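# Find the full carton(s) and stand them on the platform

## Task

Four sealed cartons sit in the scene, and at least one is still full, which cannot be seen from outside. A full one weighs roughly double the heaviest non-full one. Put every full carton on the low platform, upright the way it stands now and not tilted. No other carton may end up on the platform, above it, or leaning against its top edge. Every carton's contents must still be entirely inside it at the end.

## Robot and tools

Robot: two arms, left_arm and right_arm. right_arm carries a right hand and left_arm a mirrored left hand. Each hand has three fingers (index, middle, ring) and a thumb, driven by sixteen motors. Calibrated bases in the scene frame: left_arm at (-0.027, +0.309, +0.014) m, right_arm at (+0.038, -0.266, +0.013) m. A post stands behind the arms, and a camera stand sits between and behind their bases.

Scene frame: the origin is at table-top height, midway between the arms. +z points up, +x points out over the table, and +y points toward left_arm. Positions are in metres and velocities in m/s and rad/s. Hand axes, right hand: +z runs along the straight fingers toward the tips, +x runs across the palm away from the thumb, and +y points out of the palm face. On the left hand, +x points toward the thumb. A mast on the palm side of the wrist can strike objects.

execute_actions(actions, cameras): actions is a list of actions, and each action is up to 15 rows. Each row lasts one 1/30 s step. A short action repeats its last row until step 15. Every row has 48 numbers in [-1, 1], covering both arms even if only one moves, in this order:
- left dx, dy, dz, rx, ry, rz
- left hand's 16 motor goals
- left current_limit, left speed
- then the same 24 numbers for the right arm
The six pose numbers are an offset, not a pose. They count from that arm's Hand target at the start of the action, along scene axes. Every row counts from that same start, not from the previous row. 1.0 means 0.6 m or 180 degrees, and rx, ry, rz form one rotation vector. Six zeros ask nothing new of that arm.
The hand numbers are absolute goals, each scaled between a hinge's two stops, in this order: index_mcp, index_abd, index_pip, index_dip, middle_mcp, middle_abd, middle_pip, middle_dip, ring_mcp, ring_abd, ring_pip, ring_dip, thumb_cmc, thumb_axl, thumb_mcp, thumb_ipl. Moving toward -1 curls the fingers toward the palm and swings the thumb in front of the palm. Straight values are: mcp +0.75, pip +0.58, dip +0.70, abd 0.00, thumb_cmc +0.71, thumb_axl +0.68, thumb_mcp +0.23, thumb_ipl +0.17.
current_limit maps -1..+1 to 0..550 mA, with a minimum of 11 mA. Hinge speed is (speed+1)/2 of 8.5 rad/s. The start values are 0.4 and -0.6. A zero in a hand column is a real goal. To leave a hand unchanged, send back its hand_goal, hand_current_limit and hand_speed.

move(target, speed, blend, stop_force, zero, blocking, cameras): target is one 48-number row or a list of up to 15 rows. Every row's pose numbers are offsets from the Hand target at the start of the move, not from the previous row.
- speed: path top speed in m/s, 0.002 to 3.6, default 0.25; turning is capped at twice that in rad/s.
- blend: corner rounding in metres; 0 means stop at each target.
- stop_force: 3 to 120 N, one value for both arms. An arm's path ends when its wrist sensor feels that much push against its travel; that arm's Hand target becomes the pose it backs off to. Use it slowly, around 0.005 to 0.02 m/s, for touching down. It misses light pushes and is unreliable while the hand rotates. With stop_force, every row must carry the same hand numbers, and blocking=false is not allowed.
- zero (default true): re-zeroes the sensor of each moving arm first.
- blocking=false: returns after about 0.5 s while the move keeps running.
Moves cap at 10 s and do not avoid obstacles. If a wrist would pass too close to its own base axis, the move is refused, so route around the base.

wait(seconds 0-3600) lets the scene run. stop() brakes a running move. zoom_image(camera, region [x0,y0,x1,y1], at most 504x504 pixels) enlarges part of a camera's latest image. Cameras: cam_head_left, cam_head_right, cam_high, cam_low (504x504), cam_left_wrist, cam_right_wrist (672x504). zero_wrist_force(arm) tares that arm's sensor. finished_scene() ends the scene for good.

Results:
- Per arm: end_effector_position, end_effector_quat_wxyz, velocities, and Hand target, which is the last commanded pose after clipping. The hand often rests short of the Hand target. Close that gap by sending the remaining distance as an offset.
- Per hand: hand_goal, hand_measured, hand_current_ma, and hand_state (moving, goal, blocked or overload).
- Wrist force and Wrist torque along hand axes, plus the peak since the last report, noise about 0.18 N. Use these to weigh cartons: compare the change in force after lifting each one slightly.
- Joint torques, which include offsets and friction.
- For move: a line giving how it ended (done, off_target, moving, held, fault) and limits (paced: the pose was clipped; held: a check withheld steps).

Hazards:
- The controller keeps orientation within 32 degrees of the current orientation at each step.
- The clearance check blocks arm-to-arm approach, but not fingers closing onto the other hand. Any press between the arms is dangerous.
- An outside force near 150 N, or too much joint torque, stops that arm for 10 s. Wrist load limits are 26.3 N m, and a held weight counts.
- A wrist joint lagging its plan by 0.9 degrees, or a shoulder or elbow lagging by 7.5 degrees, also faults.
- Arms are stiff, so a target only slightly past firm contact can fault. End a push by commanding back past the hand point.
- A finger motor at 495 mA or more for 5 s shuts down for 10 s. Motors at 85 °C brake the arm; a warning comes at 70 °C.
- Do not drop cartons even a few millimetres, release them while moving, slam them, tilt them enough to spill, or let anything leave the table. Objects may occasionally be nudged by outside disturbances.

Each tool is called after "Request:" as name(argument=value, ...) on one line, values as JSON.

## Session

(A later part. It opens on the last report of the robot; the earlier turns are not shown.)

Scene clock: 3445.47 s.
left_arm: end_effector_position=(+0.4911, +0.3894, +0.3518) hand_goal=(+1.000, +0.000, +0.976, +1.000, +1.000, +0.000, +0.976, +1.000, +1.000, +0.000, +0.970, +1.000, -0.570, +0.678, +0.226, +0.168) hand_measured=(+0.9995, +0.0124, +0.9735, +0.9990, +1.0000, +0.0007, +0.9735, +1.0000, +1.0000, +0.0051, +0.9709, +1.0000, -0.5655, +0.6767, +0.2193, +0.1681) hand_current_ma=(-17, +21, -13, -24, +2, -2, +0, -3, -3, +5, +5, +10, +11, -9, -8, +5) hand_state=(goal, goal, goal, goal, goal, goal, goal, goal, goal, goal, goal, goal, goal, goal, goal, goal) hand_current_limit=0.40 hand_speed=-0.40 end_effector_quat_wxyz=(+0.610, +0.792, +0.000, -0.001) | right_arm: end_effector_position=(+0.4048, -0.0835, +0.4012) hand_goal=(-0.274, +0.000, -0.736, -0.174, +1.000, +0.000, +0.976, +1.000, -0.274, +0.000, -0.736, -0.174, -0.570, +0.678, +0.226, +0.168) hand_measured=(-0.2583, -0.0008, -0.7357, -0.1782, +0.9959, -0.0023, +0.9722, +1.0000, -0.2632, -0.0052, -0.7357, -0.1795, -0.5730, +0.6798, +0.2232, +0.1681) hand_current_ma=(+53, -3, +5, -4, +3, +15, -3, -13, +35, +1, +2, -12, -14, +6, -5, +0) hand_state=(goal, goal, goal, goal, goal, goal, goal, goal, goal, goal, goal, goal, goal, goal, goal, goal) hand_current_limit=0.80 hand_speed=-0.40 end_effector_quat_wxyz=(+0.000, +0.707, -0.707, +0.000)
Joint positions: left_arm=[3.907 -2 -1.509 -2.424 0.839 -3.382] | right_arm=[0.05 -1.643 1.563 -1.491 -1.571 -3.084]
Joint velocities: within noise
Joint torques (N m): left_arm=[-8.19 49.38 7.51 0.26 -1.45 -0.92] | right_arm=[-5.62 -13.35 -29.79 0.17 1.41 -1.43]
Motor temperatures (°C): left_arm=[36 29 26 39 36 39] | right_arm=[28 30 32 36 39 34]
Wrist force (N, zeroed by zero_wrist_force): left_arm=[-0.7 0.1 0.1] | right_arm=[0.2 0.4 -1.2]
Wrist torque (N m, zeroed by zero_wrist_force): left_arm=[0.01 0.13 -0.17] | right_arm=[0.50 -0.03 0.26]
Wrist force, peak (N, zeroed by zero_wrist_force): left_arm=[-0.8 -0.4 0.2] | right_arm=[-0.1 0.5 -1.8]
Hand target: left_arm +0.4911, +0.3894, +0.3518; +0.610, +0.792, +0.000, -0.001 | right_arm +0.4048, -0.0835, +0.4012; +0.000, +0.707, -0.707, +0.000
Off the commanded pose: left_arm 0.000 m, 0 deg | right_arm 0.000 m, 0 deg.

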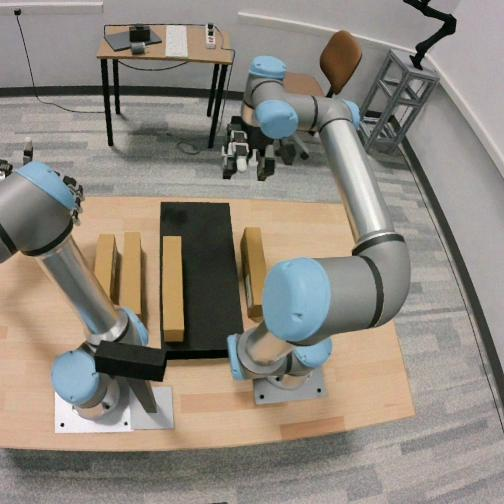

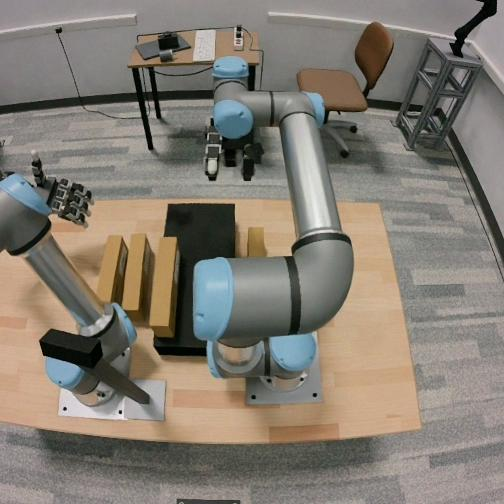

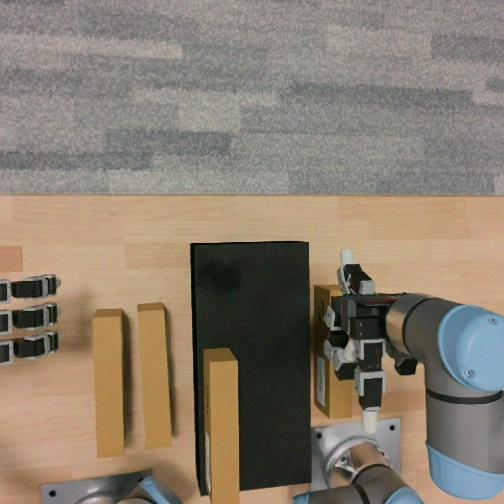

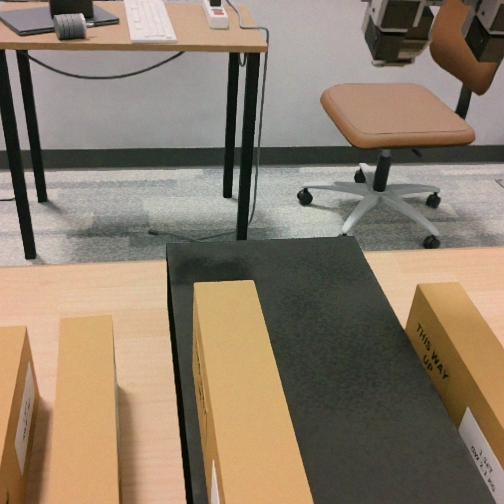

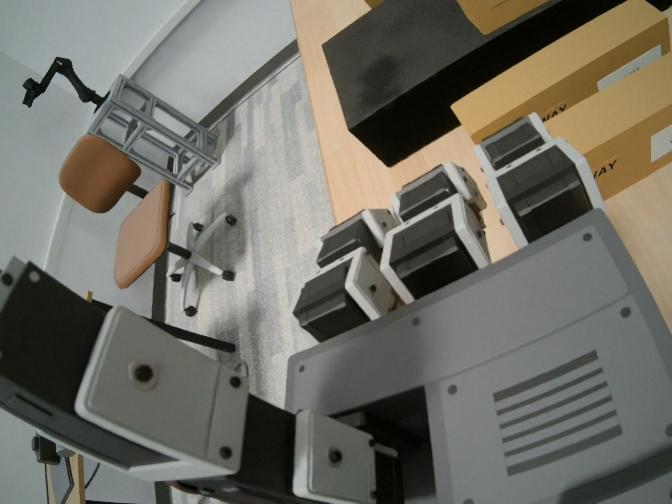

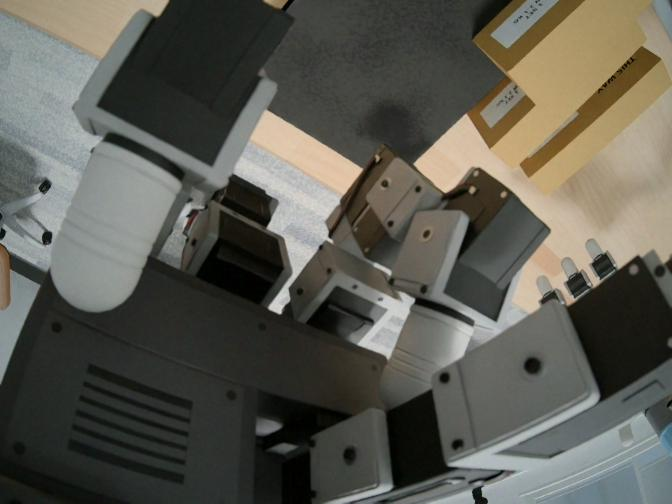

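Request:
move(target=[[0,0,0,0,0,0,1,0,0.975,1,1,0,0.975,1,1,0,0.97,1,-0.57,0.678,0.226,0.168,0.4,-0.4,0.09,-0.1,0,0,0,-0.5,-0.274,0,-0.736,-0.174,1,0,0.976,1,-0.274,0,-0.736,-0.174,-0.57,0.678,0.226,0.168,0.8,-0.4],[0,0,0,0,0,0,1,0,0.975,1,1,0,0.975,1,1,0,0.97,1,-0.57,0.678,0.226,0.168,0.4,-0.4,0.1887,-0.2158,0,0,0,-1.0,-0.274,0,-0.736,-0.174,1,0,0.976,1,-0.274,0,-0.736,-0.174,-0.57,0.678,0.226,0.168,0.8,-0.4],[0,0,0,0,0,0,1,0,0.975,1,1,0,0.975,1,1,0,0.97,1,-0.57,0.678,0.226,0.168,0.4,-0.4,0.1887,-0.2158,-0.34,0,0,-1.0,-0.274,0,-0.736,-0.174,1,0,0.976,1,-0.274,0,-0.736,-0.174,-0.57,0.678,0.226,0.168,0.8,-0.4]], speed=[0.4,0.4,0.2], blend=[0.03,0,0], cameras=["cam_high"])

Scene clock: 3582.23 s.
left_arm: end_effector_position=(+0.4911, +0.3894, +0.3518) hand_goal=(+1.000, +0.000, +0.976, +1.000, +1.000, +0.000, +0.976, +1.000, +1.000, +0.000, +0.970, +1.000, -0.570, +0.678, +0.226, +0.168) hand_measured=(+0.9995, +0.0124, +0.9722, +1.0000, +0.9995, +0.0007, +0.9735, +1.0000, +0.9983, +0.0051, +0.9696, +1.0000, -0.5642, +0.6777, +0.2193, +0.1672) hand_current_ma=(-11, +12, -2, -4, +4, -4, +9, -16, +5, +6, +9, +22, -10, -17, -10, +14) hand_state=(goal, goal, goal, goal, goal, goal, goal, goal, goal, goal, goal, goal, goal, goal, goal, goal) hand_current_limit=0.40 hand_speed=-0.40 end_effector_quat_wxyz=(+0.610, +0.792, +0.000, -0.001) | right_arm: end_effector_position=(+0.5180, -0.2130, +0.1973) hand_goal=(-0.274, +0.000, -0.736, -0.174, +1.000, +0.000, +0.976, +1.000, -0.274, +0.000, -0.736, -0.174, -0.570, +0.678, +0.226, +0.168) hand_measured=(-0.2583, -0.0008, -0.7357, -0.1782, +0.9959, -0.0023, +0.9722, +1.0000, -0.2632, -0.0052, -0.7357, -0.1782, -0.5680, +0.6809, +0.2232, +0.1681) hand_current_ma=(+45, +1, -4, -5, +2, +11, -8, -6, +36, -7, +5, -12, +1, -1, -2, +7) hand_state=(goal, goal, goal, goal, goal, goal, goal, goal, goal, goal, goal, goal, goal, goal, goal, goal) hand_current_limit=0.80 hand_speed=-0.40 end_effector_quat_wxyz=(+0.000, +0.707, +0.707, +0.000)
Joint positions: left_arm=[3.907 -2 -1.509 -2.424 0.839 -3.382] | right_arm=[-0.157 -1.75 2.189 -2.01 -1.57 -0.149]
Joint torques (N m): left_arm=[-8.01 49.44 7.75 0.47 -1.39 -0.97] | right_arm=[6.6 -6.36 -10.87 -4.89 -0.7 1.65]
Wrist force (N, zeroed by zero_wrist_force): left_arm=[-0.5 0.0 0.1] | right_arm=[0.2 0.2 -1.4]
Wrist torque (N m, zeroed by zero_wrist_force): left_arm=[0.00 0.10 -0.16] | right_arm=[0.46 -0.03 0.08]
Wrist force, peak (N, zeroed by zero_wrist_force): left_arm=[-0.7 -0.5 -0.3] | right_arm=[0.6 0.5 -2.2]
Hand target: left_arm +0.4911, +0.3894, +0.3518; +0.610, +0.792, +0.000, -0.001 | right_arm +0.5180, -0.2130, +0.1972; +0.000, +0.707, +0.707, +0.000
Off the commanded pose: left_arm 0.000 m, 0 deg | right_arm 0.000 m, 0 deg.
move: done; blend cut to 0 m at target 1

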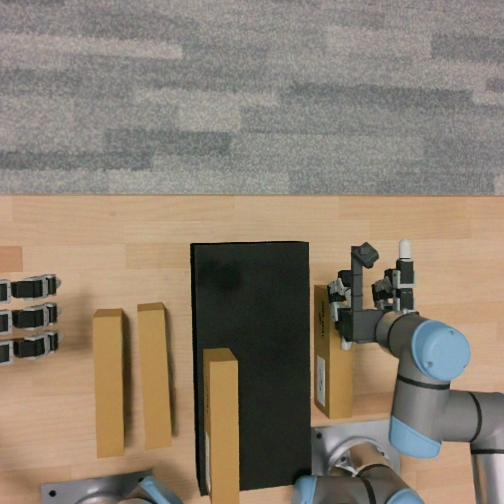

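Request:
move(target=[0,0,0,0,0,0,1,0,0.975,1,1,0,0.975,1,1,0,0.97,1,-0.57,0.678,0.226,0.168,0.4,-0.4,0,0,-0.0383,0,0,0,-0.274,0,-0.736,-0.174,1,0,0.976,1,-0.274,0,-0.736,-0.174,-0.57,0.678,0.226,0.168,0.8,-0.4], speed=0.008, stop_force=15)

Scene clock: 3591.03 s.
left_arm: end_effector_position=(+0.4911, +0.3894, +0.3518) hand_goal=(+1.000, +0.000, +0.976, +1.000, +1.000, +0.000, +0.976, +1.000, +1.000, +0.000, +0.970, +1.000, -0.570, +0.678, +0.226, +0.168) hand_measured=(+1.0000, +0.0139, +0.9722, +1.0000, +1.0000, +0.0007, +0.9735, +1.0000, +0.9983, +0.0051, +0.9696, +1.0000, -0.5655, +0.6756, +0.2193, +0.1662) hand_current_ma=(-9, +2, -16, -6, +0, +2, +13, +1, -7, +6, +19, -6, +2, +2, -22, +9) hand_state=(goal, goal, goal, goal, goal, goal, goal, goal, goal, goal, goal, goal, goal, goal, goal, goal) hand_current_limit=0.40 hand_speed=-0.40 end_effector_quat_wxyz=(+0.610, +0.792, +0.000, -0.001) | right_arm: end_effector_position=(+0.5181, -0.2130, +0.1843) hand_goal=(-0.274, +0.000, -0.736, -0.174, +1.000, +0.000, +0.976, +1.000, -0.274, +0.000, -0.736, -0.174, -0.570, +0.678, +0.226, +0.168) hand_measured=(-0.2595, -0.0008, -0.7357, -0.1782, +1.0000, -0.0037, +0.9824, +1.0000, -0.2632, -0.0052, -0.7357, -0.1782, -0.5680, +0.6798, +0.2232, +0.1681) hand_current_ma=(+64, +4, +6, -13, +7, +3, +14, -2, +45, +4, +5, -16, -5, +4, -4, +4) hand_state=(goal, goal, goal, goal, goal, goal, goal, goal, goal, goal, goal, goal, goal, goal, goal, goal) hand_current_limit=0.80 hand_speed=-0.40 end_effector_quat_wxyz=(+0.000, +0.707, +0.707, +0.000)
Joint positions: left_arm=[3.907 -2 -1.509 -2.424 0.839 -3.382] | right_arm=[-0.157 -1.733 2.213 -2.051 -1.57 -0.149]
Joint torques (N m): left_arm=[-8.47 48.96 7.32 0.27 -1.34 -0.87] | right_arm=[5.22 -18.34 -16.81 3.94 -0.54 1.3]
Wrist force (N, zeroed by zero_wrist_force): left_arm=[-0.7 -0.2 -0.1] | right_arm=[0.4 13.0 -16.4]
Wrist torque (N m, zeroed by zero_wrist_force): left_arm=[-0.01 0.13 -0.16] | right_arm=[2.08 0.31 0.41]
Wrist force, peak (N, zeroed by zero_wrist_force): left_arm=[-0.9 -0.1 -0.3] | right_arm=[0.0 16.6 -19.7]
Hand target: left_arm +0.4911, +0.3894, +0.3518; +0.610, +0.792, +0.000, -0.001 | right_arm +0.5181, -0.2130, +0.1843; +0.000, +0.707, +0.707, +0.000 (not the last commanded pose)
Off the commanded pose: left_arm 0.000 m, 0 deg | right_arm 0.010 m, 0 deg.
move: contact (right_arm)

Request:
move(target=[[0,0,0,0,0,0,1,0,0.975,1,1,0,0.975,1,1,0,0.97,1,-0.57,0.678,0.226,0.168,0.4,-0.4,0.0083,0,-0.0042,0,0,0,-0.274,0,-0.736,-0.174,1,0,0.976,1,-0.274,0,-0.736,-0.174,-0.57,0.678,0.226,0.168,0.8,-0.4],[0,0,0,0,0,0,1,0,0.975,1,1,0,0.975,1,1,0,0.97,1,-0.57,0.678,0.226,0.168,0.4,-0.4,0.23,0,-0.0042,0,0,0,-0.274,0,-0.736,-0.174,1,0,0.976,1,-0.274,0,-0.736,-0.174,-0.57,0.678,0.226,0.168,0.8,-0.4]], speed=[0.02,0.03], blend=[0.002,0], cameras=["cam_high"])

Scene clock: 3603.00 s.
left_arm: end_effector_position=(+0.4911, +0.3894, +0.3518) hand_goal=(+1.000, +0.000, +0.976, +1.000, +1.000, +0.000, +0.976, +1.000, +1.000, +0.000, +0.970, +1.000, -0.570, +0.678, +0.226, +0.168) hand_measured=(+1.0000, +0.0124, +0.9722, +1.0000, +1.0000, -0.0023, +0.9735, +0.9990, +1.0000, +0.0051, +0.9683, +1.0000, -0.5655, +0.6767, +0.2193, +0.1681) hand_current_ma=(+5, +15, -10, -14, +5, -15, +0, -11, +7, +10, +17, +1, -3, -13, -10, +0) hand_state=(goal, goal, goal, goal, goal, goal, goal, goal, goal, goal, goal, goal, goal, goal, goal, goal) hand_current_limit=0.40 hand_speed=-0.40 end_effector_quat_wxyz=(+0.610, +0.792, +0.000, -0.001) | right_arm: end_effector_position=(+0.6560, -0.2130, +0.1818) hand_goal=(-0.274, +0.000, -0.736, -0.174, +1.000, +0.000, +0.976, +1.000, -0.274, +0.000, -0.736, -0.174, -0.570, +0.678, +0.226, +0.168) hand_measured=(-0.2595, -0.0008, -0.7357, -0.1782, +1.0000, -0.0037, +1.0000, +1.0000, -0.2632, -0.0052, -0.7357, -0.1782, -0.5693, +0.6809, +0.2222, +0.1681) hand_current_ma=(+55, +0, +4, -3, +26, +8, +74, +0, +37, -6, +15, -16, -8, +6, +0, +2) hand_state=(goal, goal, goal, goal, goal, goal, blocked, goal, goal, goal, goal, goal, goal, goal, goal, goal) hand_current_limit=0.80 hand_speed=-0.40 end_effector_quat_wxyz=(+0.000, +0.707, +0.707, +0.000)
Joint positions: left_arm=[3.907 -2 -1.509 -2.424 0.839 -3.382] | right_arm=[-0.117 -1.395 1.879 -2.056 -1.57 -0.109]
Joint torques (N m): left_arm=[-8.43 49.45 7.12 0.36 -1.33 -0.94] | right_arm=[4.62 -10.17 -25.73 -4.45 -0.29 1.72]
Wrist force (N, zeroed by zero_wrist_force): left_arm=[-0.5 -0.2 -0.3] | right_arm=[-0.2 -21.3 -31.6]
Wrist torque (N m, zeroed by zero_wrist_force): left_arm=[0.01 0.10 -0.15] | right_arm=[5.69 0.72 -0.46]
Wrist force, peak (N, zeroed by zero_wrist_force): left_arm=[-0.8 -0.5 -0.2] | right_arm=[-0.4 -21.2 -31.9]
Hand target: left_arm +0.4911, +0.3894, +0.3518; +0.610, +0.792, +0.000, -0.001 | right_arm +0.6561, -0.2130, +0.1818; +0.000, +0.707, +0.707, +0.000
Off the commanded pose: left_arm 0.000 m, 0 deg | right_arm 0.000 m, 0 deg.
move: done

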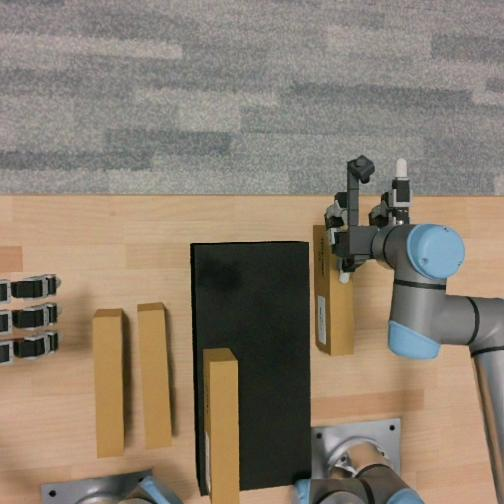

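Request:
move(target=[[0,0,0,0,0,0,1,0,0.975,1,1,0,0.975,1,1,0,0.97,1,-0.57,0.678,0.226,0.168,0.4,-0.4,0,0,0.015,0,0,0,-0.274,0,-0.736,-0.174,1,0,0.976,1,-0.274,0,-0.736,-0.174,-0.57,0.678,0.226,0.168,0.8,-0.4],[0,0,0,0,0,0,1,0,0.975,1,1,0,0.975,1,1,0,0.97,1,-0.57,0.678,0.226,0.168,0.4,-0.4,0,0,0.25,0,0,0,-0.274,0,-0.736,-0.174,1,0,0.976,1,-0.274,0,-0.736,-0.174,-0.57,0.678,0.226,0.168,0.8,-0.4],[0,0,0,0,0,0,1,0,0.975,1,1,0,0.975,1,1,0,0.97,1,-0.57,0.678,0.226,0.168,0.4,-0.4,-0.25,0.02,0.25,-0.1411,-0.1411,-0.4853,-0.274,0,-0.736,-0.174,1,0,0.976,1,-0.274,0,-0.736,-0.174,-0.57,0.678,0.226,0.168,0.8,-0.4]], speed=[0.015,0.2,0.3], blend=[0.005,0.03,0])

Request:
move(target=[0,0,0,0,0,0,1,0,0.975,1,1,0,0.975,1,1,0,0.97,1,-0.57,0.678,0.226,0.168,0.4,-0.4,-0.1017,0.0058,-0.08,0,0,0,1,0,1,-0.029,1,0,1,-0.029,1,0,1,-0.029,-0.57,0.678,0.226,0.168,0.8,-0.4], speed=0.25, cameras=["cam_high","cam_low"])

Scene clock: 3648.10 s.
left_arm: end_effector_position=(+0.4911, +0.3894, +0.3518) hand_goal=(+1.000, +0.000, +0.976, +1.000, +1.000, +0.000, +0.976, +1.000, +1.000, +0.000, +0.970, +1.000, -0.570, +0.678, +0.226, +0.168) hand_measured=(+0.9995, +0.0109, +0.9722, +1.0000, +0.9995, -0.0008, +0.9722, +0.9990, +0.9995, +0.0051, +0.9696, +1.0000, -0.5655, +0.6767, +0.2193, +0.1672) hand_current_ma=(-4, +9, -8, -5, +2, -20, -2, -8, +20, +11, +4, +11, -4, -8, -18, +4) hand_state=(goal, goal, goal, goal, goal, goal, goal, goal, goal, goal, goal, goal, goal, goal, goal, goal) hand_current_limit=0.40 hand_speed=-0.40 end_effector_quat_wxyz=(+0.610, +0.792, +0.000, -0.001) | right_arm: end_effector_position=(+0.5061, -0.2009, +0.3318) hand_goal=(-0.274, +0.000, -0.736, -0.174, +1.000, +0.000, +0.976, +1.000, -0.274, +0.000, -0.736, -0.174, -0.570, +0.678, +0.226, +0.168) hand_measured=(-0.2595, -0.0023, -0.7408, -0.1782, +0.9971, -0.0037, +0.9735, +1.0000, -0.2632, -0.0066, -0.7395, -0.1782, -0.5730, +0.6809, +0.2232, +0.1681) hand_current_ma=(+63, +0, -13, -4, +3, +6, -11, -5, +36, -5, +7, -7, -16, +3, -1, -1) hand_state=(goal, goal, goal, goal, goal, goal, goal, goal, goal, goal, goal, goal, goal, goal, goal, goal) hand_current_limit=0.80 hand_speed=-0.40 end_effector_quat_wxyz=(+0.279, +0.960, +0.000, +0.000)
Joint positions: left_arm=[3.907 -2 -1.509 -2.424 0.839 -3.382] | right_arm=[0.237 -1.427 1.687 -1.68 -2.118 1.857]
Joint torques (N m): left_arm=[-8.45 48.86 7.95 0.35 -1.38 -0.97] | right_arm=[-1.72 -20.72 -28.59 0.43 -2.38 1.59]
Wrist force (N, zeroed by zero_wrist_force): left_arm=[-0.5 -0.1 -0.2] | right_arm=[0.2 0.4 -0.8]
Wrist torque (N m, zeroed by zero_wrist_force): left_arm=[0.01 0.09 -0.15] | right_arm=[0.26 -0.07 0.04]
Wrist force, peak (N, zeroed by zero_wrist_force): left_arm=[-0.9 0.0 0.0] | right_arm=[-0.1 -21.6 -31.9]
Hand target: left_arm +0.4911, +0.3894, +0.3518; +0.610, +0.792, +0.000, -0.001 | right_arm +0.5061, -0.2010, +0.3318; +0.279, +0.960, +0.000, +0.000
Off the commanded pose: left_arm 0.000 m, 0 deg | right_arm 0.000 m, 0 deg.
move: done; blend cut to 0.0045 m at target 1

Scene clock: 3649.23 s.
left_arm: end_effector_position=(+0.4911, +0.3894, +0.3518) hand_goal=(+1.000, +0.000, +0.976, +1.000, +1.000, +0.000, +0.976, +1.000, +1.000, +0.000, +0.970, +1.000, -0.570, +0.678, +0.226, +0.168) hand_measured=(+0.9995, +0.0139, +0.9722, +0.9990, +0.9995, +0.0007, +0.9722, +1.0000, +1.0000, +0.0065, +0.9696, +0.9990, -0.5642, +0.6777, +0.2193, +0.1662) hand_current_ma=(-15, +24, -10, -13, +4, -2, +7, -5, +3, +4, +9, +11, +3, -1, -18, -1) hand_state=(goal, goal, goal, goal, goal, goal, goal, goal, goal, goal, goal, goal, goal, goal, goal, goal) hand_current_limit=0.40 hand_speed=-0.40 end_effector_quat_wxyz=(+0.610, +0.792, +0.000, -0.001) | right_arm: end_effector_position=(+0.4452, -0.1975, +0.2839) hand_goal=(+1.000, +0.000, +1.000, -0.028, +1.000, +0.000, +1.000, -0.028, +1.000, +0.000, +1.000, -0.028, -0.570, +0.678, +0.226, +0.168) hand_measured=(+0.9995, +0.0036, +0.9773, -0.0228, +0.9983, -0.0037, +0.9773, -0.0292, +0.9995, +0.0065, +0.9760, -0.0228, -0.5667, +0.6798, +0.2232, +0.1681) hand_current_ma=(+6, +5, -65, +16, +9, +3, -58, -5, +6, +11, -62, +11, +0, +8, -6, +9) hand_state=(goal, goal, blocked, goal, goal, goal, blocked, goal, goal, goal, blocked, goal, goal, goal, goal, goal) hand_current_limit=0.80 hand_speed=-0.40 end_effector_quat_wxyz=(+0.279, +0.960, +0.000, +0.000)
Joint positions: left_arm=[3.907 -2 -1.509 -2.424 0.839 -3.382] | right_arm=[0.274 -1.511 1.905 -1.79 -2.112 1.901]
Joint torques (N m): left_arm=[-8.06 49.2 7.31 0.33 -1.37 -0.88] | right_arm=[5.82 -33.34 -11.07 -4.45 -0.54 1.53]
Wrist force (N, zeroed by zero_wrist_force): left_arm=[-0.6 -0.1 -0.3] | right_arm=[0.1 0.6 -0.4]
Wrist torque (N m, zeroed by zero_wrist_force): left_arm=[0.02 0.11 -0.15] | right_arm=[0.20 -0.06 0.05]
Wrist force, peak (N, zeroed by zero_wrist_force): left_arm=[-0.9 -0.2 -0.1] | right_arm=[0.3 0.3 -1.3]
Hand target: left_arm +0.4911, +0.3894, +0.3518; +0.610, +0.792, +0.000, -0.001 | right_arm +0.4451, -0.1975, +0.2838; +0.279, +0.960, +0.000, +0.000
Off the commanded pose: left_arm 0.000 m, 0 deg | right_arm 0.000 m, 0 deg.
move: done

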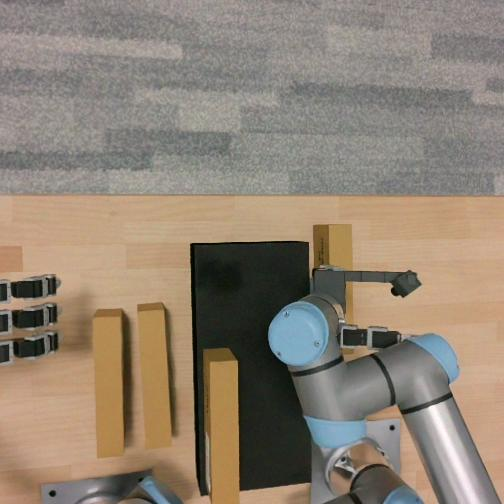

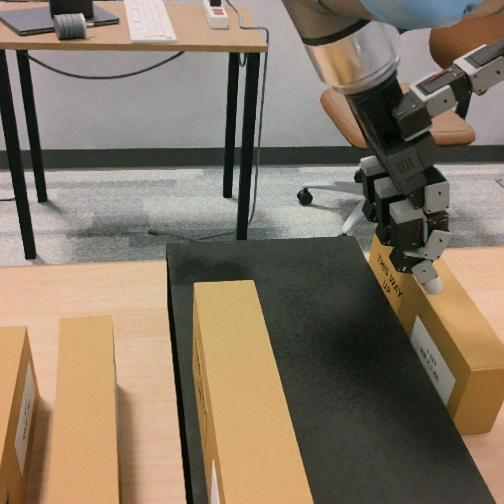

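Request:
move(target=[0,0,0,0,0,0,1,0,0.975,1,1,0,0.975,1,1,0,0.97,1,-0.57,0.678,0.226,0.168,0.4,-0.4,0,0,-0.035,0,0,0,1,0,1,-0.029,1,0,1,-0.029,1,0,1,-0.029,-0.57,0.678,0.226,0.168,0.8,-0.4], speed=0.04, stop_force=6, cameras=["cam_high","cam_low","cam_right_wrist"])

Scene clock: 3656.80 s.
left_arm: end_effector_position=(+0.4911, +0.3894, +0.3518) hand_goal=(+1.000, +0.000, +0.976, +1.000, +1.000, +0.000, +0.976, +1.000, +1.000, +0.000, +0.970, +1.000, -0.570, +0.678, +0.226, +0.168) hand_measured=(+0.9995, +0.0124, +0.9735, +1.0000, +1.0000, +0.0007, +0.9735, +1.0000, +1.0000, +0.0051, +0.9696, +1.0000, -0.5655, +0.6777, +0.2203, +0.1672) hand_current_ma=(-14, +12, -5, +0, +0, +5, +0, -12, +5, -1, +4, +12, +1, -9, -16, +2) hand_state=(goal, goal, goal, goal, goal, goal, goal, goal, goal, goal, goal, goal, goal, goal, goal, goal) hand_current_limit=0.40 hand_speed=-0.40 end_effector_quat_wxyz=(+0.610, +0.792, +0.000, -0.001) | right_arm: end_effector_position=(+0.4451, -0.1975, +0.2628) hand_goal=(+1.000, +0.000, +1.000, -0.028, +1.000, +0.000, +1.000, -0.028, +1.000, +0.000, +1.000, -0.028, -0.570, +0.678, +0.226, +0.168) hand_measured=(+0.9995, +0.0036, +0.9773, -0.0228, +0.9983, -0.0023, +0.9773, -0.0292, +1.0000, +0.0051, +0.9773, -0.0228, -0.5667, +0.6798, +0.2232, +0.1681) hand_current_ma=(+4, +10, -67, +19, +2, +13, -67, -9, +6, +19, -62, +11, -1, +0, -7, +0) hand_state=(goal, goal, blocked, goal, goal, goal, blocked, goal, goal, goal, blocked, goal, goal, goal, goal, goal) hand_current_limit=0.80 hand_speed=-0.40 end_effector_quat_wxyz=(+0.279, +0.960, +0.000, +0.000)
Joint positions: left_arm=[3.907 -2 -1.509 -2.424 0.839 -3.382] | right_arm=[0.274 -1.49 1.941 -1.847 -2.112 1.901]
Joint torques (N m): left_arm=[-8.8 48.67 7.88 0.31 -1.31 -0.97] | right_arm=[4.11 -17.8 -10.8 -4.28 -1.54 -1.34]
Wrist force (N, zeroed by zero_wrist_force): left_arm=[-0.6 -0.1 -0.2] | right_arm=[0.1 0.4 -0.2]
Wrist torque (N m, zeroed by zero_wrist_force): left_arm=[0.01 0.12 -0.16] | right_arm=[0.15 -0.06 0.03]
Wrist force, peak (N, zeroed by zero_wrist_force): left_arm=[-0.8 -0.5 -0.2] | right_arm=[0.2 0.3 -0.9]
Hand target: left_arm +0.4911, +0.3894, +0.3518; +0.610, +0.792, +0.000, -0.001 | right_arm +0.4451, -0.1975, +0.2628; +0.279, +0.960, +0.000, +0.000
Off the commanded pose: left_arm 0.000 m, 0 deg | right_arm 0.000 m, 0 deg.
move: done

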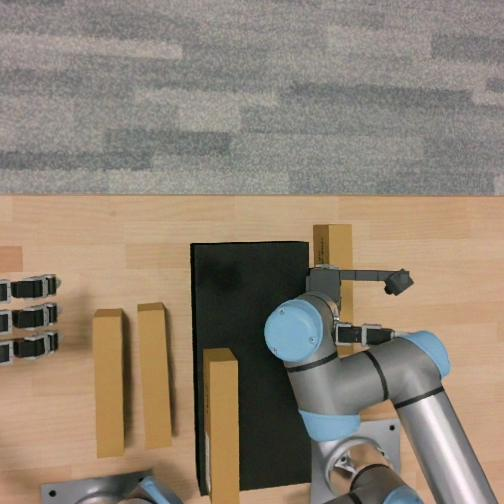

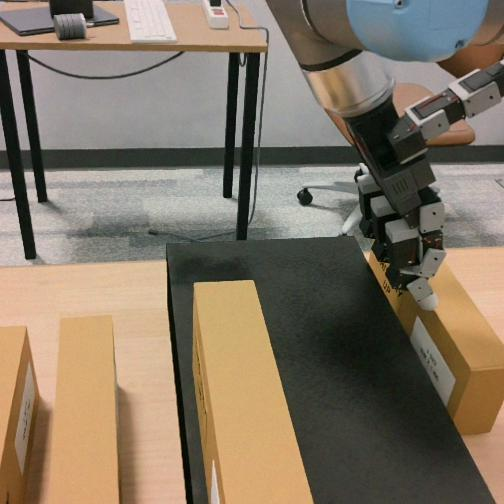

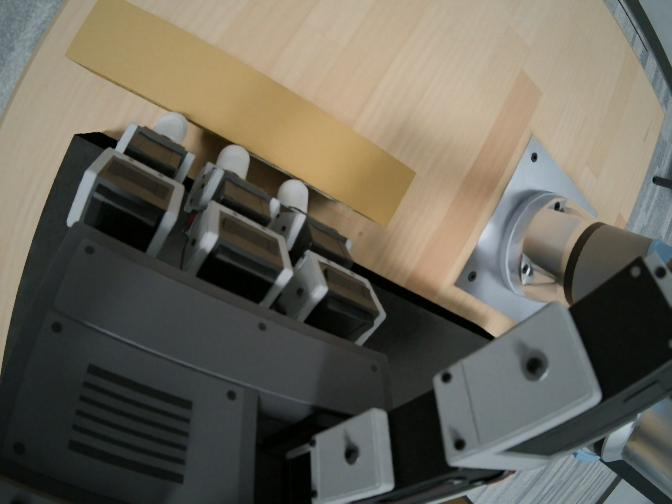

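Request:
zoom_image(camera="cam_right_wrist", region=[60, 60, 460, 360])

Request:
zoom_image(camera="cam_low", region=[340, 220, 504, 400])

Scaled by 1.260 from the camera's image (finer frame: 960x720).

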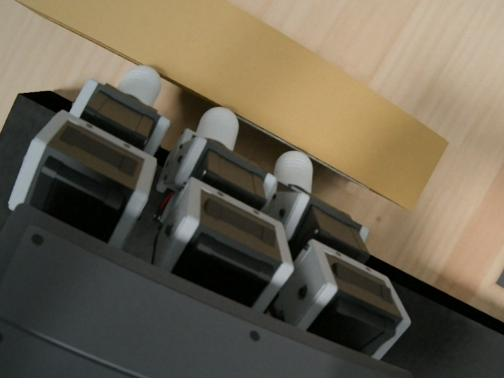

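Scaled by 2.800 from the camera's image (finer frame: 720x720).

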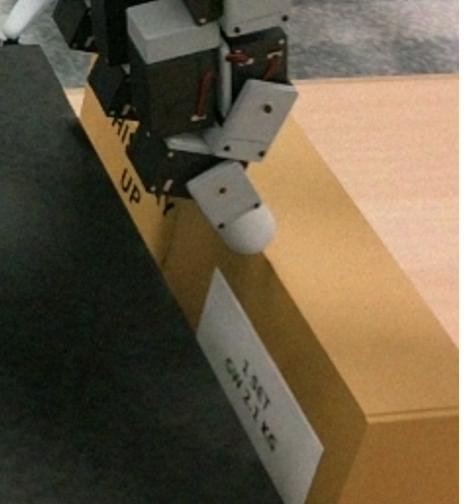

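Request:
move(target=[0,0,0,0,0,0,1,0,0.975,1,1,0,0.975,1,1,0,0.97,1,-0.57,0.678,0.226,0.168,0.4,-0.4,0,0.005,-0.05,0,0,0,1,0,1,-0.029,1,0,1,-0.029,1,0,1,-0.029,-0.57,0.678,0.226,0.168,0.8,-0.4], speed=0.01, stop_force=4, cameras=["cam_high","cam_low","cam_right_wrist"])

Scene clock: 3674.73 s.
left_arm: end_effector_position=(+0.4911, +0.3894, +0.3518) hand_goal=(+1.000, +0.000, +0.976, +1.000, +1.000, +0.000, +0.976, +1.000, +1.000, +0.000, +0.970, +1.000, -0.570, +0.678, +0.226, +0.168) hand_measured=(+0.9995, +0.0139, +0.9722, +1.0000, +0.9995, -0.0008, +0.9735, +0.9990, +0.9995, +0.0051, +0.9709, +1.0000, -0.5655, +0.6777, +0.2203, +0.1672) hand_current_ma=(-18, +9, -6, -3, -10, -4, +6, -11, +12, +24, +6, -2, -5, -6, -19, +6) hand_state=(goal, goal, goal, goal, goal, goal, goal, goal, goal, goal, goal, goal, goal, goal, goal, goal) hand_current_limit=0.40 hand_speed=-0.40 end_effector_quat_wxyz=(+0.610, +0.792, +0.000, -0.001) | right_arm: end_effector_position=(+0.4451, -0.1945, +0.2328) hand_goal=(+1.000, +0.000, +1.000, -0.028, +1.000, +0.000, +1.000, -0.028, +1.000, +0.000, +1.000, -0.028, -0.570, +0.678, +0.226, +0.168) hand_measured=(+1.0000, +0.0036, +0.9773, -0.0241, +0.9983, -0.0037, +0.9773, -0.0292, +0.9995, +0.0051, +0.9760, -0.0228, -0.5655, +0.6798, +0.2232, +0.1681) hand_current_ma=(+13, +3, -61, +14, +7, +1, -62, -8, +11, +17, -62, +8, -2, +3, +0, +6) hand_state=(goal, goal, blocked, goal, goal, goal, blocked, goal, goal, goal, blocked, goal, goal, goal, goal, goal) hand_current_limit=0.80 hand_speed=-0.40 end_effector_quat_wxyz=(+0.279, +0.960, +0.000, +0.000)
Joint positions: left_arm=[3.907 -2 -1.509 -2.424 0.839 -3.382] | right_arm=[0.28 -1.45 1.982 -1.925 -2.111 1.908]
Joint torques (N m): left_arm=[-8.66 48.74 7.46 0.36 -1.33 -1.08] | right_arm=[5.68 -19.08 -9.85 -4.3 0.34 1.62]
Wrist force (N, zeroed by zero_wrist_force): left_arm=[-0.5 -0.2 0.1] | right_arm=[0.0 0.5 -0.4]
Wrist torque (N m, zeroed by zero_wrist_force): left_arm=[-0.03 0.11 -0.15] | right_arm=[0.18 -0.04 0.02]
Wrist force, peak (N, zeroed by zero_wrist_force): left_arm=[-0.9 -0.2 0.2] | right_arm=[0.1 0.9 -0.7]
Hand target: left_arm +0.4911, +0.3894, +0.3518; +0.610, +0.792, +0.000, -0.001 | right_arm +0.4451, -0.1945, +0.2328; +0.279, +0.960, +0.000, +0.000
Off the commanded pose: left_arm 0.000 m, 0 deg | right_arm 0.000 m, 0 deg.
move: done

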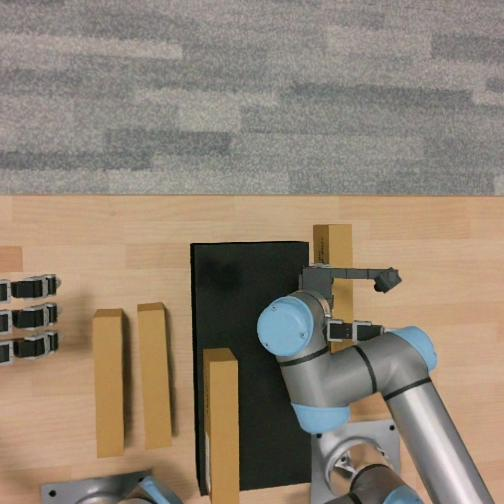

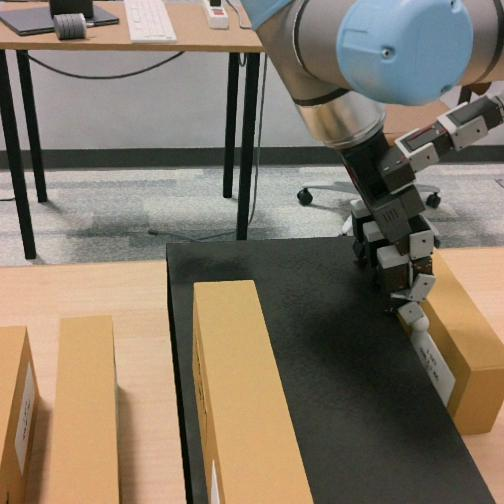

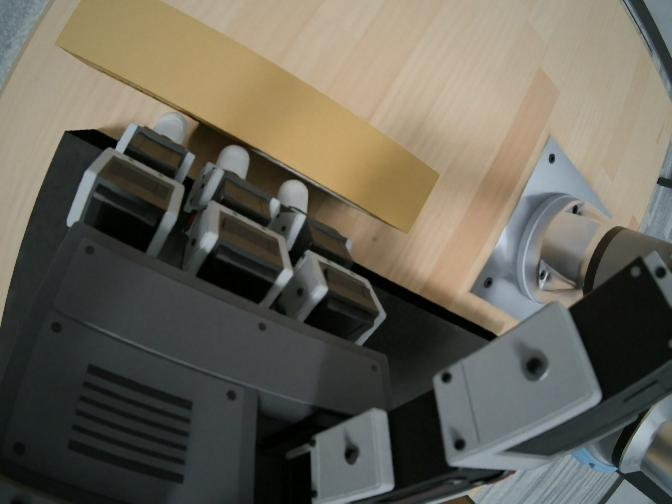

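Request:
move(target=[0,0,0,0,0,0,1,0,0.975,1,1,0,0.975,1,1,0,0.97,1,-0.57,0.678,0.226,0.168,0.4,-0.4,0,0.0,-0.08,0,0,0,1,0,1,-0.029,1,0,1,-0.029,1,0,1,-0.029,-0.57,0.678,0.226,0.168,0.8,-0.4], speed=0.012, stop_force=4, cameras=["cam_low","cam_right_wrist"])

Scene clock: 3681.80 s.
left_arm: end_effector_position=(+0.4911, +0.3894, +0.3518) hand_goal=(+1.000, +0.000, +0.976, +1.000, +1.000, +0.000, +0.976, +1.000, +1.000, +0.000, +0.970, +1.000, -0.570, +0.678, +0.226, +0.168) hand_measured=(+1.0000, +0.0109, +0.9735, +1.0000, +0.9995, -0.0008, +0.9735, +1.0000, +0.9995, +0.0051, +0.9709, +1.0000, -0.5642, +0.6788, +0.2183, +0.1672) hand_current_ma=(-14, +19, -31, +3, +3, -21, +6, -9, +9, +3, +8, +14, -7, -1, -20, +0) hand_state=(goal, goal, goal, goal, goal, goal, goal, goal, goal, goal, goal, goal, goal, goal, goal, goal) hand_current_limit=0.40 hand_speed=-0.40 end_effector_quat_wxyz=(+0.610, +0.792, +0.000, -0.001) | right_arm: end_effector_position=(+0.4451, -0.1945, +0.2222) hand_goal=(+1.000, +0.000, +1.000, -0.028, +1.000, +0.000, +1.000, -0.028, +1.000, +0.000, +1.000, -0.028, -0.570, +0.678, +0.226, +0.168) hand_measured=(+0.9910, +0.0021, +0.9773, -0.0304, +0.9947, -0.0037, +0.9773, -0.0330, +0.9971, +0.0051, +0.9760, -0.0241, -0.5667, +0.6809, +0.2232, +0.1681) hand_current_ma=(-17, +5, -64, +0, -4, +4, -61, -13, +1, +14, -66, +8, +4, +5, -4, +8) hand_state=(goal, goal, blocked, goal, goal, goal, blocked, goal, goal, goal, blocked, goal, goal, goal, goal, goal) hand_current_limit=0.80 hand_speed=-0.40 end_effector_quat_wxyz=(+0.279, +0.960, +0.000, +0.000)
Joint positions: left_arm=[3.907 -2 -1.509 -2.424 0.839 -3.382] | right_arm=[0.28 -1.436 1.997 -1.954 -2.111 1.908]
Joint torques (N m): left_arm=[-8.92 48.95 7.38 0.35 -1.4 -0.98] | right_arm=[5.81 -35.57 -26.01 0.48 0.39 1.42]
Wrist force (N, zeroed by zero_wrist_force): left_arm=[-0.5 -0.2 0.0] | right_arm=[0.1 2.3 -1.5]
Wrist torque (N m, zeroed by zero_wrist_force): left_arm=[-0.01 0.11 -0.15] | right_arm=[0.17 -0.01 0.06]
Wrist force, peak (N, zeroed by zero_wrist_force): left_arm=[-0.8 -0.2 -0.3] | right_arm=[-0.6 7.0 -6.3]
Hand target: left_arm +0.4911, +0.3894, +0.3518; +0.610, +0.792, +0.000, -0.001 | right_arm +0.4451, -0.1945, +0.2222; +0.279, +0.960, +0.000, +0.000 (not the last commanded pose)
Off the commanded pose: left_arm 0.000 m, 0 deg | right_arm 0.037 m, 0 deg.
move: contact (right_arm)

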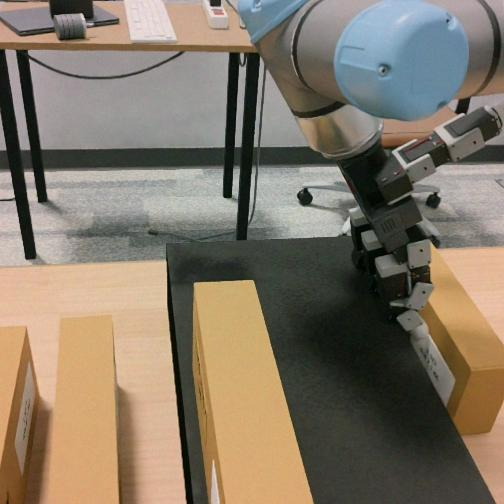

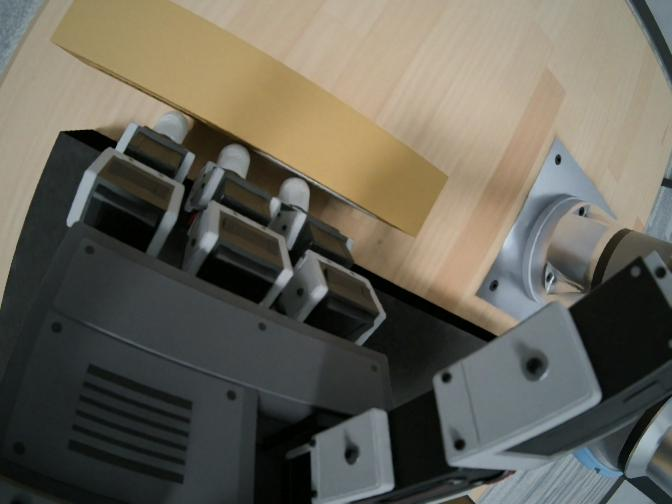

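Request:
move(target=[[0,0,0,0,0,0,1,0,0.975,1,1,0,0.975,1,1,0,0.97,1,-0.57,0.678,0.226,0.168,0.4,-0.4,0,0,0.012,0,0,0,1,0,1,-0.029,1,0,1,-0.029,1,0,1,-0.029,-0.57,0.678,0.226,0.168,0.8,-0.4],[0,0,0,0,0,0,1,0,0.975,1,1,0,0.975,1,1,0,0.97,1,-0.57,0.678,0.226,0.168,0.4,-0.4,0,-0.0075,0.012,0,0,0,1,0,1,-0.029,1,0,1,-0.029,1,0,1,-0.029,-0.57,0.678,0.226,0.168,0.8,-0.4]], speed=0.02)

Request:
move(target=[0,0,0,0,0,0,1,0,0.975,1,1,0,0.975,1,1,0,0.97,1,-0.57,0.678,0.226,0.168,0.4,-0.4,0,0.0,-0.085,0,0,0,1,0,1,-0.029,1,0,1,-0.029,1,0,1,-0.029,-0.57,0.678,0.226,0.168,0.8,-0.4], speed=0.01, stop_force=4)

Scene clock: 3696.23 s.
left_arm: end_effector_position=(+0.4911, +0.3894, +0.3518) hand_goal=(+1.000, +0.000, +0.976, +1.000, +1.000, +0.000, +0.976, +1.000, +1.000, +0.000, +0.970, +1.000, -0.570, +0.678, +0.226, +0.168) hand_measured=(+1.0000, +0.0124, +0.9722, +1.0000, +1.0000, -0.0008, +0.9722, +0.9990, +1.0000, +0.0051, +0.9709, +0.9990, -0.5642, +0.6777, +0.2193, +0.1681) hand_current_ma=(-15, +18, -9, +12, +0, -3, -3, +0, +11, -5, +5, +7, -10, -9, -9, +8) hand_state=(goal, goal, goal, goal, goal, goal, goal, goal, goal, goal, goal, goal, goal, goal, goal, goal) hand_current_limit=0.40 hand_speed=-0.40 end_effector_quat_wxyz=(+0.610, +0.792, +0.000, -0.001) | right_arm: end_effector_position=(+0.4451, -0.1988, +0.2294) hand_goal=(+1.000, +0.000, +1.000, -0.028, +1.000, +0.000, +1.000, -0.028, +1.000, +0.000, +1.000, -0.028, -0.570, +0.678, +0.226, +0.168) hand_measured=(+0.9971, +0.0021, +0.9773, -0.0304, +0.9995, -0.0023, +0.9786, -0.0266, +0.9995, +0.0065, +0.9799, -0.0202, -0.5667, +0.6809, +0.2232, +0.1681) hand_current_ma=(+3, +3, -63, -3, +8, -2, -61, -1, +6, +9, -47, +18, +5, -1, -1, +0) hand_state=(goal, goal, blocked, goal, goal, goal, blocked, goal, goal, goal, blocked, goal, goal, goal, goal, goal) hand_current_limit=0.80 hand_speed=-0.40 end_effector_quat_wxyz=(+0.279, +0.960, +0.000, +0.000)
Joint positions: left_arm=[3.907 -2 -1.509 -2.424 0.839 -3.382] | right_arm=[0.272 -1.451 1.994 -1.941 -2.113 1.898]
Joint torques (N m): left_arm=[-8.29 49.05 7.25 0.37 -1.38 -0.95] | right_arm=[-7.11 -34.37 -9.04 -3.9 -3.12 -1.4]
Wrist force (N, zeroed by zero_wrist_force): left_arm=[-0.5 -0.1 -0.2] | right_arm=[0.2 -3.5 -5.2]
Wrist torque (N m, zeroed by zero_wrist_force): left_arm=[0.02 0.11 -0.15] | right_arm=[0.66 0.18 0.03]
Wrist force, peak (N, zeroed by zero_wrist_force): left_arm=[-0.8 -0.3 -0.3] | right_arm=[0.2 -3.5 -5.2]
Hand target: left_arm +0.4911, +0.3894, +0.3518; +0.610, +0.792, +0.000, -0.001 | right_arm +0.4451, -0.1990, +0.2294; +0.279, +0.960, +0.000, +0.000
Off the commanded pose: left_arm 0.000 m, 0 deg | right_arm 0.000 m, 0 deg.
move: done

Scene clock: 3698.20 s.
left_arm: end_effector_position=(+0.4911, +0.3894, +0.3518) hand_goal=(+1.000, +0.000, +0.976, +1.000, +1.000, +0.000, +0.976, +1.000, +1.000, +0.000, +0.970, +1.000, -0.570, +0.678, +0.226, +0.168) hand_measured=(+0.9983, +0.0124, +0.9722, +1.0000, +0.9995, -0.0023, +0.9735, +1.0000, +1.0000, +0.0051, +0.9696, +1.0000, -0.5655, +0.6777, +0.2183, +0.1681) hand_current_ma=(-8, +12, -17, -14, -5, -14, +2, -7, +2, -4, +19, +2, -4, -1, -2, +9) hand_state=(goal, goal, goal, goal, goal, goal, goal, goal, goal, goal, goal, goal, goal, goal, goal, goal) hand_current_limit=0.40 hand_speed=-0.40 end_effector_quat_wxyz=(+0.610, +0.792, +0.000, -0.001) | right_arm: end_effector_position=(+0.4451, -0.1990, +0.2214) hand_goal=(+1.000, +0.000, +1.000, -0.028, +1.000, +0.000, +1.000, -0.028, +1.000, +0.000, +1.000, -0.028, -0.570, +0.678, +0.226, +0.168) hand_measured=(+0.9983, +0.0021, +0.9773, -0.0292, +1.0000, -0.0023, +0.9786, -0.0241, +1.0000, +0.0065, +0.9799, -0.0177, -0.5655, +0.6809, +0.2232, +0.1681) hand_current_ma=(+16, +10, -61, -2, +7, +12, -63, +9, +8, +16, -46, +26, +3, +5, +0, +4) hand_state=(goal, goal, blocked, goal, goal, goal, blocked, goal, goal, goal, goal, goal, goal, goal, goal, goal) hand_current_limit=0.80 hand_speed=-0.40 end_effector_quat_wxyz=(+0.279, +0.960, +0.000, +0.000)
Joint positions: left_arm=[3.907 -2 -1.509 -2.424 0.839 -3.382] | right_arm=[0.271 -1.44 2.006 -1.964 -2.113 1.898]
Joint torques (N m): left_arm=[-8.77 49.06 7.87 0.37 -1.37 -0.95] | right_arm=[-6.72 -34.24 -24.48 1.15 -1.61 -1.2]
Wrist force (N, zeroed by zero_wrist_force): left_arm=[-0.6 -0.2 0.0] | right_arm=[0.3 -4.3 -5.7]
Wrist torque (N m, zeroed by zero_wrist_force): left_arm=[-0.01 0.13 -0.15] | right_arm=[0.76 0.22 -0.01]
Wrist force, peak (N, zeroed by zero_wrist_force): left_arm=[-0.9 -0.3 0.0] | right_arm=[0.1 -2.2 -12.0]
Hand target: left_arm +0.4911, +0.3894, +0.3518; +0.610, +0.792, +0.000, -0.001 | right_arm +0.4451, -0.1990, +0.2214; +0.279, +0.960, +0.000, +0.000 (not the last commanded pose)
Off the commanded pose: left_arm 0.000 m, 0 deg | right_arm 0.043 m, 0 deg.
move: contact (right_arm)

Request:
move(target=[[0,0,0,0,0,0,1,0,0.975,1,1,0,0.975,1,1,0,0.97,1,-0.57,0.678,0.226,0.168,0.4,-0.4,0,0.004,0.01,0,0,0,1,0,1,-0.029,1,0,1,-0.029,1,0,1,-0.029,-0.57,0.678,0.226,0.168,0.8,-0.4],[0,0,0,0,0,0,1,0,0.975,1,1,0,0.975,1,1,0,0.97,1,-0.57,0.678,0.226,0.168,0.4,-0.4,0,0.004,0.19,0,0,0,1,0,1,-0.029,1,0,1,-0.029,1,0,1,-0.029,-0.57,0.678,0.226,0.168,0.8,-0.4],[0,0,0,0,0,0,1,0,0.975,1,1,0,0.975,1,1,0,0.97,1,-0.57,0.678,0.226,0.168,0.4,-0.4,0.305,-0.0233,0.19,0.1411,0.1411,0.4853,1,0,1,-0.029,1,0,1,-0.029,1,0,1,-0.029,-0.57,0.678,0.226,0.168,0.8,-0.4],[0,0,0,0,0,0,1,0,0.975,1,1,0,0.975,1,1,0,0.97,1,-0.57,0.678,0.226,0.168,0.4,-0.4,0.305,-0.0233,-0.04,0.1411,0.1411,0.4853,-0.274,0,-0.736,-0.174,1,0,0.976,1,-0.274,0,-0.736,-0.174,-0.57,0.678,0.226,0.168,0.8,-0.4]], speed=[0.02,0.2,0.3,0.2], blend=[0.003,0.03,0.02,0], cameras=["cam_high"])

Scene clock: 3752.20 s.
left_arm: end_effector_position=(+0.4911, +0.3894, +0.3518) hand_goal=(+1.000, +0.000, +0.976, +1.000, +1.000, +0.000, +0.976, +1.000, +1.000, +0.000, +0.970, +1.000, -0.570, +0.678, +0.226, +0.168) hand_measured=(+0.9995, +0.0139, +0.9722, +1.0000, +1.0000, +0.0007, +0.9735, +1.0000, +0.9983, +0.0051, +0.9696, +0.9990, -0.5642, +0.6767, +0.2193, +0.1672) hand_current_ma=(+5, +16, -2, -16, +9, +3, +7, -15, +8, +5, -3, +3, +3, -1, -6, +7) hand_state=(goal, goal, goal, goal, goal, goal, goal, goal, goal, goal, goal, goal, goal, goal, goal, goal) hand_current_limit=0.40 hand_speed=-0.40 end_effector_quat_wxyz=(+0.610, +0.792, +0.000, -0.001) | right_arm: end_effector_position=(+0.6281, -0.2130, +0.1974) hand_goal=(-0.274, +0.000, -0.736, -0.174, +1.000, +0.000, +0.976, +1.000, -0.274, +0.000, -0.736, -0.174, -0.570, +0.678, +0.226, +0.168) hand_measured=(-0.2583, +0.0036, -0.7357, -0.1782, +1.0000, -0.0052, +0.9991, -0.3184, -0.2620, +0.0051, -0.7357, -0.1731, -0.5730, +0.6809, +0.2232, +0.1681) hand_current_ma=(+51, +5, +0, -11, +471, +8, +68, -499, +39, +19, +6, +1, -18, +3, -10, +0) hand_state=(goal, goal, goal, goal, blocked, goal, blocked, blocked, goal, goal, goal, goal, goal, goal, goal, goal) hand_current_limit=0.80 hand_speed=-0.40 end_effector_quat_wxyz=(+0.000, +0.707, +0.707, +0.000)
Joint positions: left_arm=[3.907 -2 -1.509 -2.424 0.839 -3.382] | right_arm=[-0.124 -1.476 1.929 -2.024 -1.571 -0.115]
Joint torques (N m): left_arm=[-8.62 49.19 7.36 0.33 -1.36 -0.94] | right_arm=[4.83 28.84 26.15 -0.12 1.6 -0.9]
Wrist force (N, zeroed by zero_wrist_force): left_arm=[-0.3 -0.1 -0.2] | right_arm=[1.4 -12.6 -105.0]
Wrist torque (N m, zeroed by zero_wrist_force): left_arm=[0.01 0.07 -0.13] | right_arm=[12.86 2.44 0.11]
Wrist force, peak (N, zeroed by zero_wrist_force): left_arm=[-1.0 -0.3 0.0] | right_arm=[1.4 -0.5 -132.2]
Hand target: left_arm +0.4911, +0.3894, +0.3518; +0.610, +0.792, +0.000, -0.001 | right_arm +0.6281, -0.2130, +0.1974; +0.000, +0.707, +0.707, +0.000
Off the commanded pose: left_arm 0.000 m, 0 deg | right_arm 0.000 m, 0 deg.
move: done

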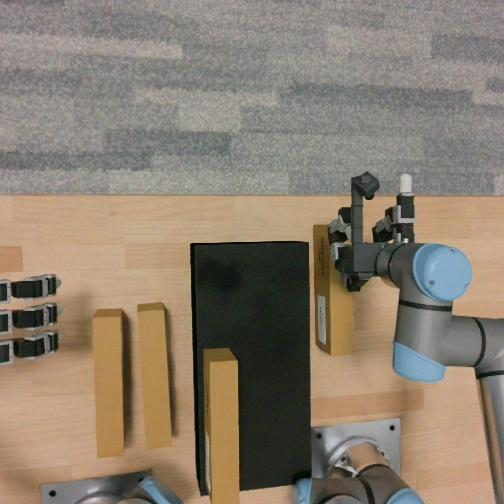

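Request:
move(target=[0,0,0,0,0,0,1,0,0.975,1,1,0,0.975,1,1,0,0.97,1,-0.57,0.678,0.226,0.168,0.4,-0.4,0,0,0.08,0,0,0,-0.274,0,-0.736,-0.174,1,0,0.976,1,-0.274,0,-0.736,-0.174,-0.57,0.678,0.226,0.168,0.8,-0.4], speed=0.08, cameras=["cam_high","cam_low"])

Scene clock: 3758.13 s.
left_arm: end_effector_position=(+0.4911, +0.3894, +0.3518) hand_goal=(+1.000, +0.000, +0.976, +1.000, +1.000, +0.000, +0.976, +1.000, +1.000, +0.000, +0.970, +1.000, -0.570, +0.678, +0.226, +0.168) hand_measured=(+1.0000, +0.0139, +0.9722, +1.0000, +0.9995, -0.0008, +0.9735, +1.0000, +0.9995, +0.0051, +0.9709, +1.0000, -0.5655, +0.6777, +0.2193, +0.1681) hand_current_ma=(-8, +7, -14, +1, +10, -10, +3, -17, +4, +5, +8, +6, +1, -9, -4, +14) hand_state=(goal, goal, goal, goal, goal, goal, goal, goal, goal, goal, goal, goal, goal, goal, goal, goal) hand_current_limit=0.40 hand_speed=-0.40 end_effector_quat_wxyz=(+0.610, +0.792, +0.000, -0.001) | right_arm: end_effector_position=(+0.6281, -0.2129, +0.2453) hand_goal=(-0.274, +0.000, -0.736, -0.174, +1.000, +0.000, +0.976, +1.000, -0.274, +0.000, -0.736, -0.174, -0.570, +0.678, +0.226, +0.168) hand_measured=(-0.2595, +0.0021, -0.7357, -0.1795, +0.9850, -0.0037, +0.9683, +0.9990, -0.2620, +0.0065, -0.7357, -0.1731, -0.5730, +0.6798, +0.2222, +0.1681) hand_current_ma=(+52, +0, -2, -11, -34, -1, -27, -2, +41, +15, +11, +1, -7, +6, -6, +13) hand_state=(goal, goal, goal, goal, goal, goal, goal, goal, goal, goal, goal, goal, goal, goal, goal, goal) hand_current_limit=0.80 hand_speed=-0.40 end_effector_quat_wxyz=(+0.000, +0.707, +0.707, +0.000) end_effector_velocity=(+0.001, +0.000, +0.002) end_effector_angular_velocity=(-0.001, -0.002, +0.000)
Joint positions: left_arm=[3.907 -2 -1.509 -2.424 0.839 -3.382] | right_arm=[-0.124 -1.521 1.846 -1.896 -1.57 -0.115]
Joint velocities: left_arm=[within noise] | right_arm=[0 -0.001 -0.005 0.004 -0.001 0]
Joint torques (N m): left_arm=[-7.93 47.86 6.99 0.27 -1.41 -0.96] | right_arm=[-0.43 -34.06 -27.55 -0.12 -0.29 0.27]
Wrist force (N, zeroed by zero_wrist_force): left_arm=[-0.8 -0.1 -0.2] | right_arm=[0.2 0.1 -0.7]
Wrist torque (N m, zeroed by zero_wrist_force): left_arm=[0.00 0.14 -0.17] | right_arm=[0.38 -0.05 0.27]
Wrist force, peak (N, zeroed by zero_wrist_force): left_arm=[-0.9 -0.1 -0.3] | right_arm=[1.5 -12.9 -105.1]
Hand target: left_arm +0.4911, +0.3894, +0.3518; +0.610, +0.792, +0.000, -0.001 | right_arm +0.6281, -0.2130, +0.2454; +0.000, +0.707, +0.707, +0.000
Off the commanded pose: left_arm 0.000 m, 0 deg | right_arm 0.000 m, 0 deg.
move: done

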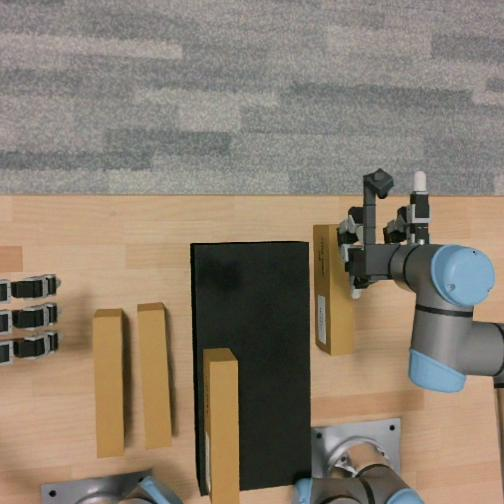

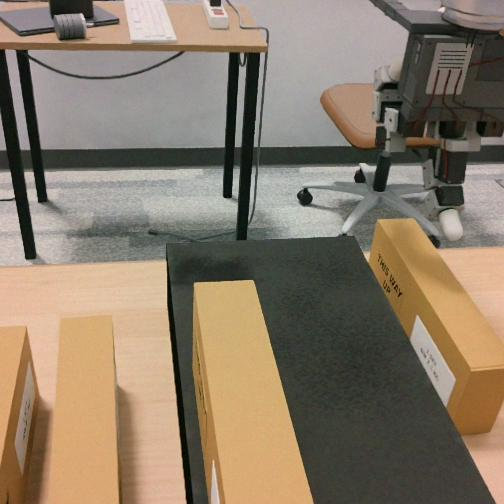

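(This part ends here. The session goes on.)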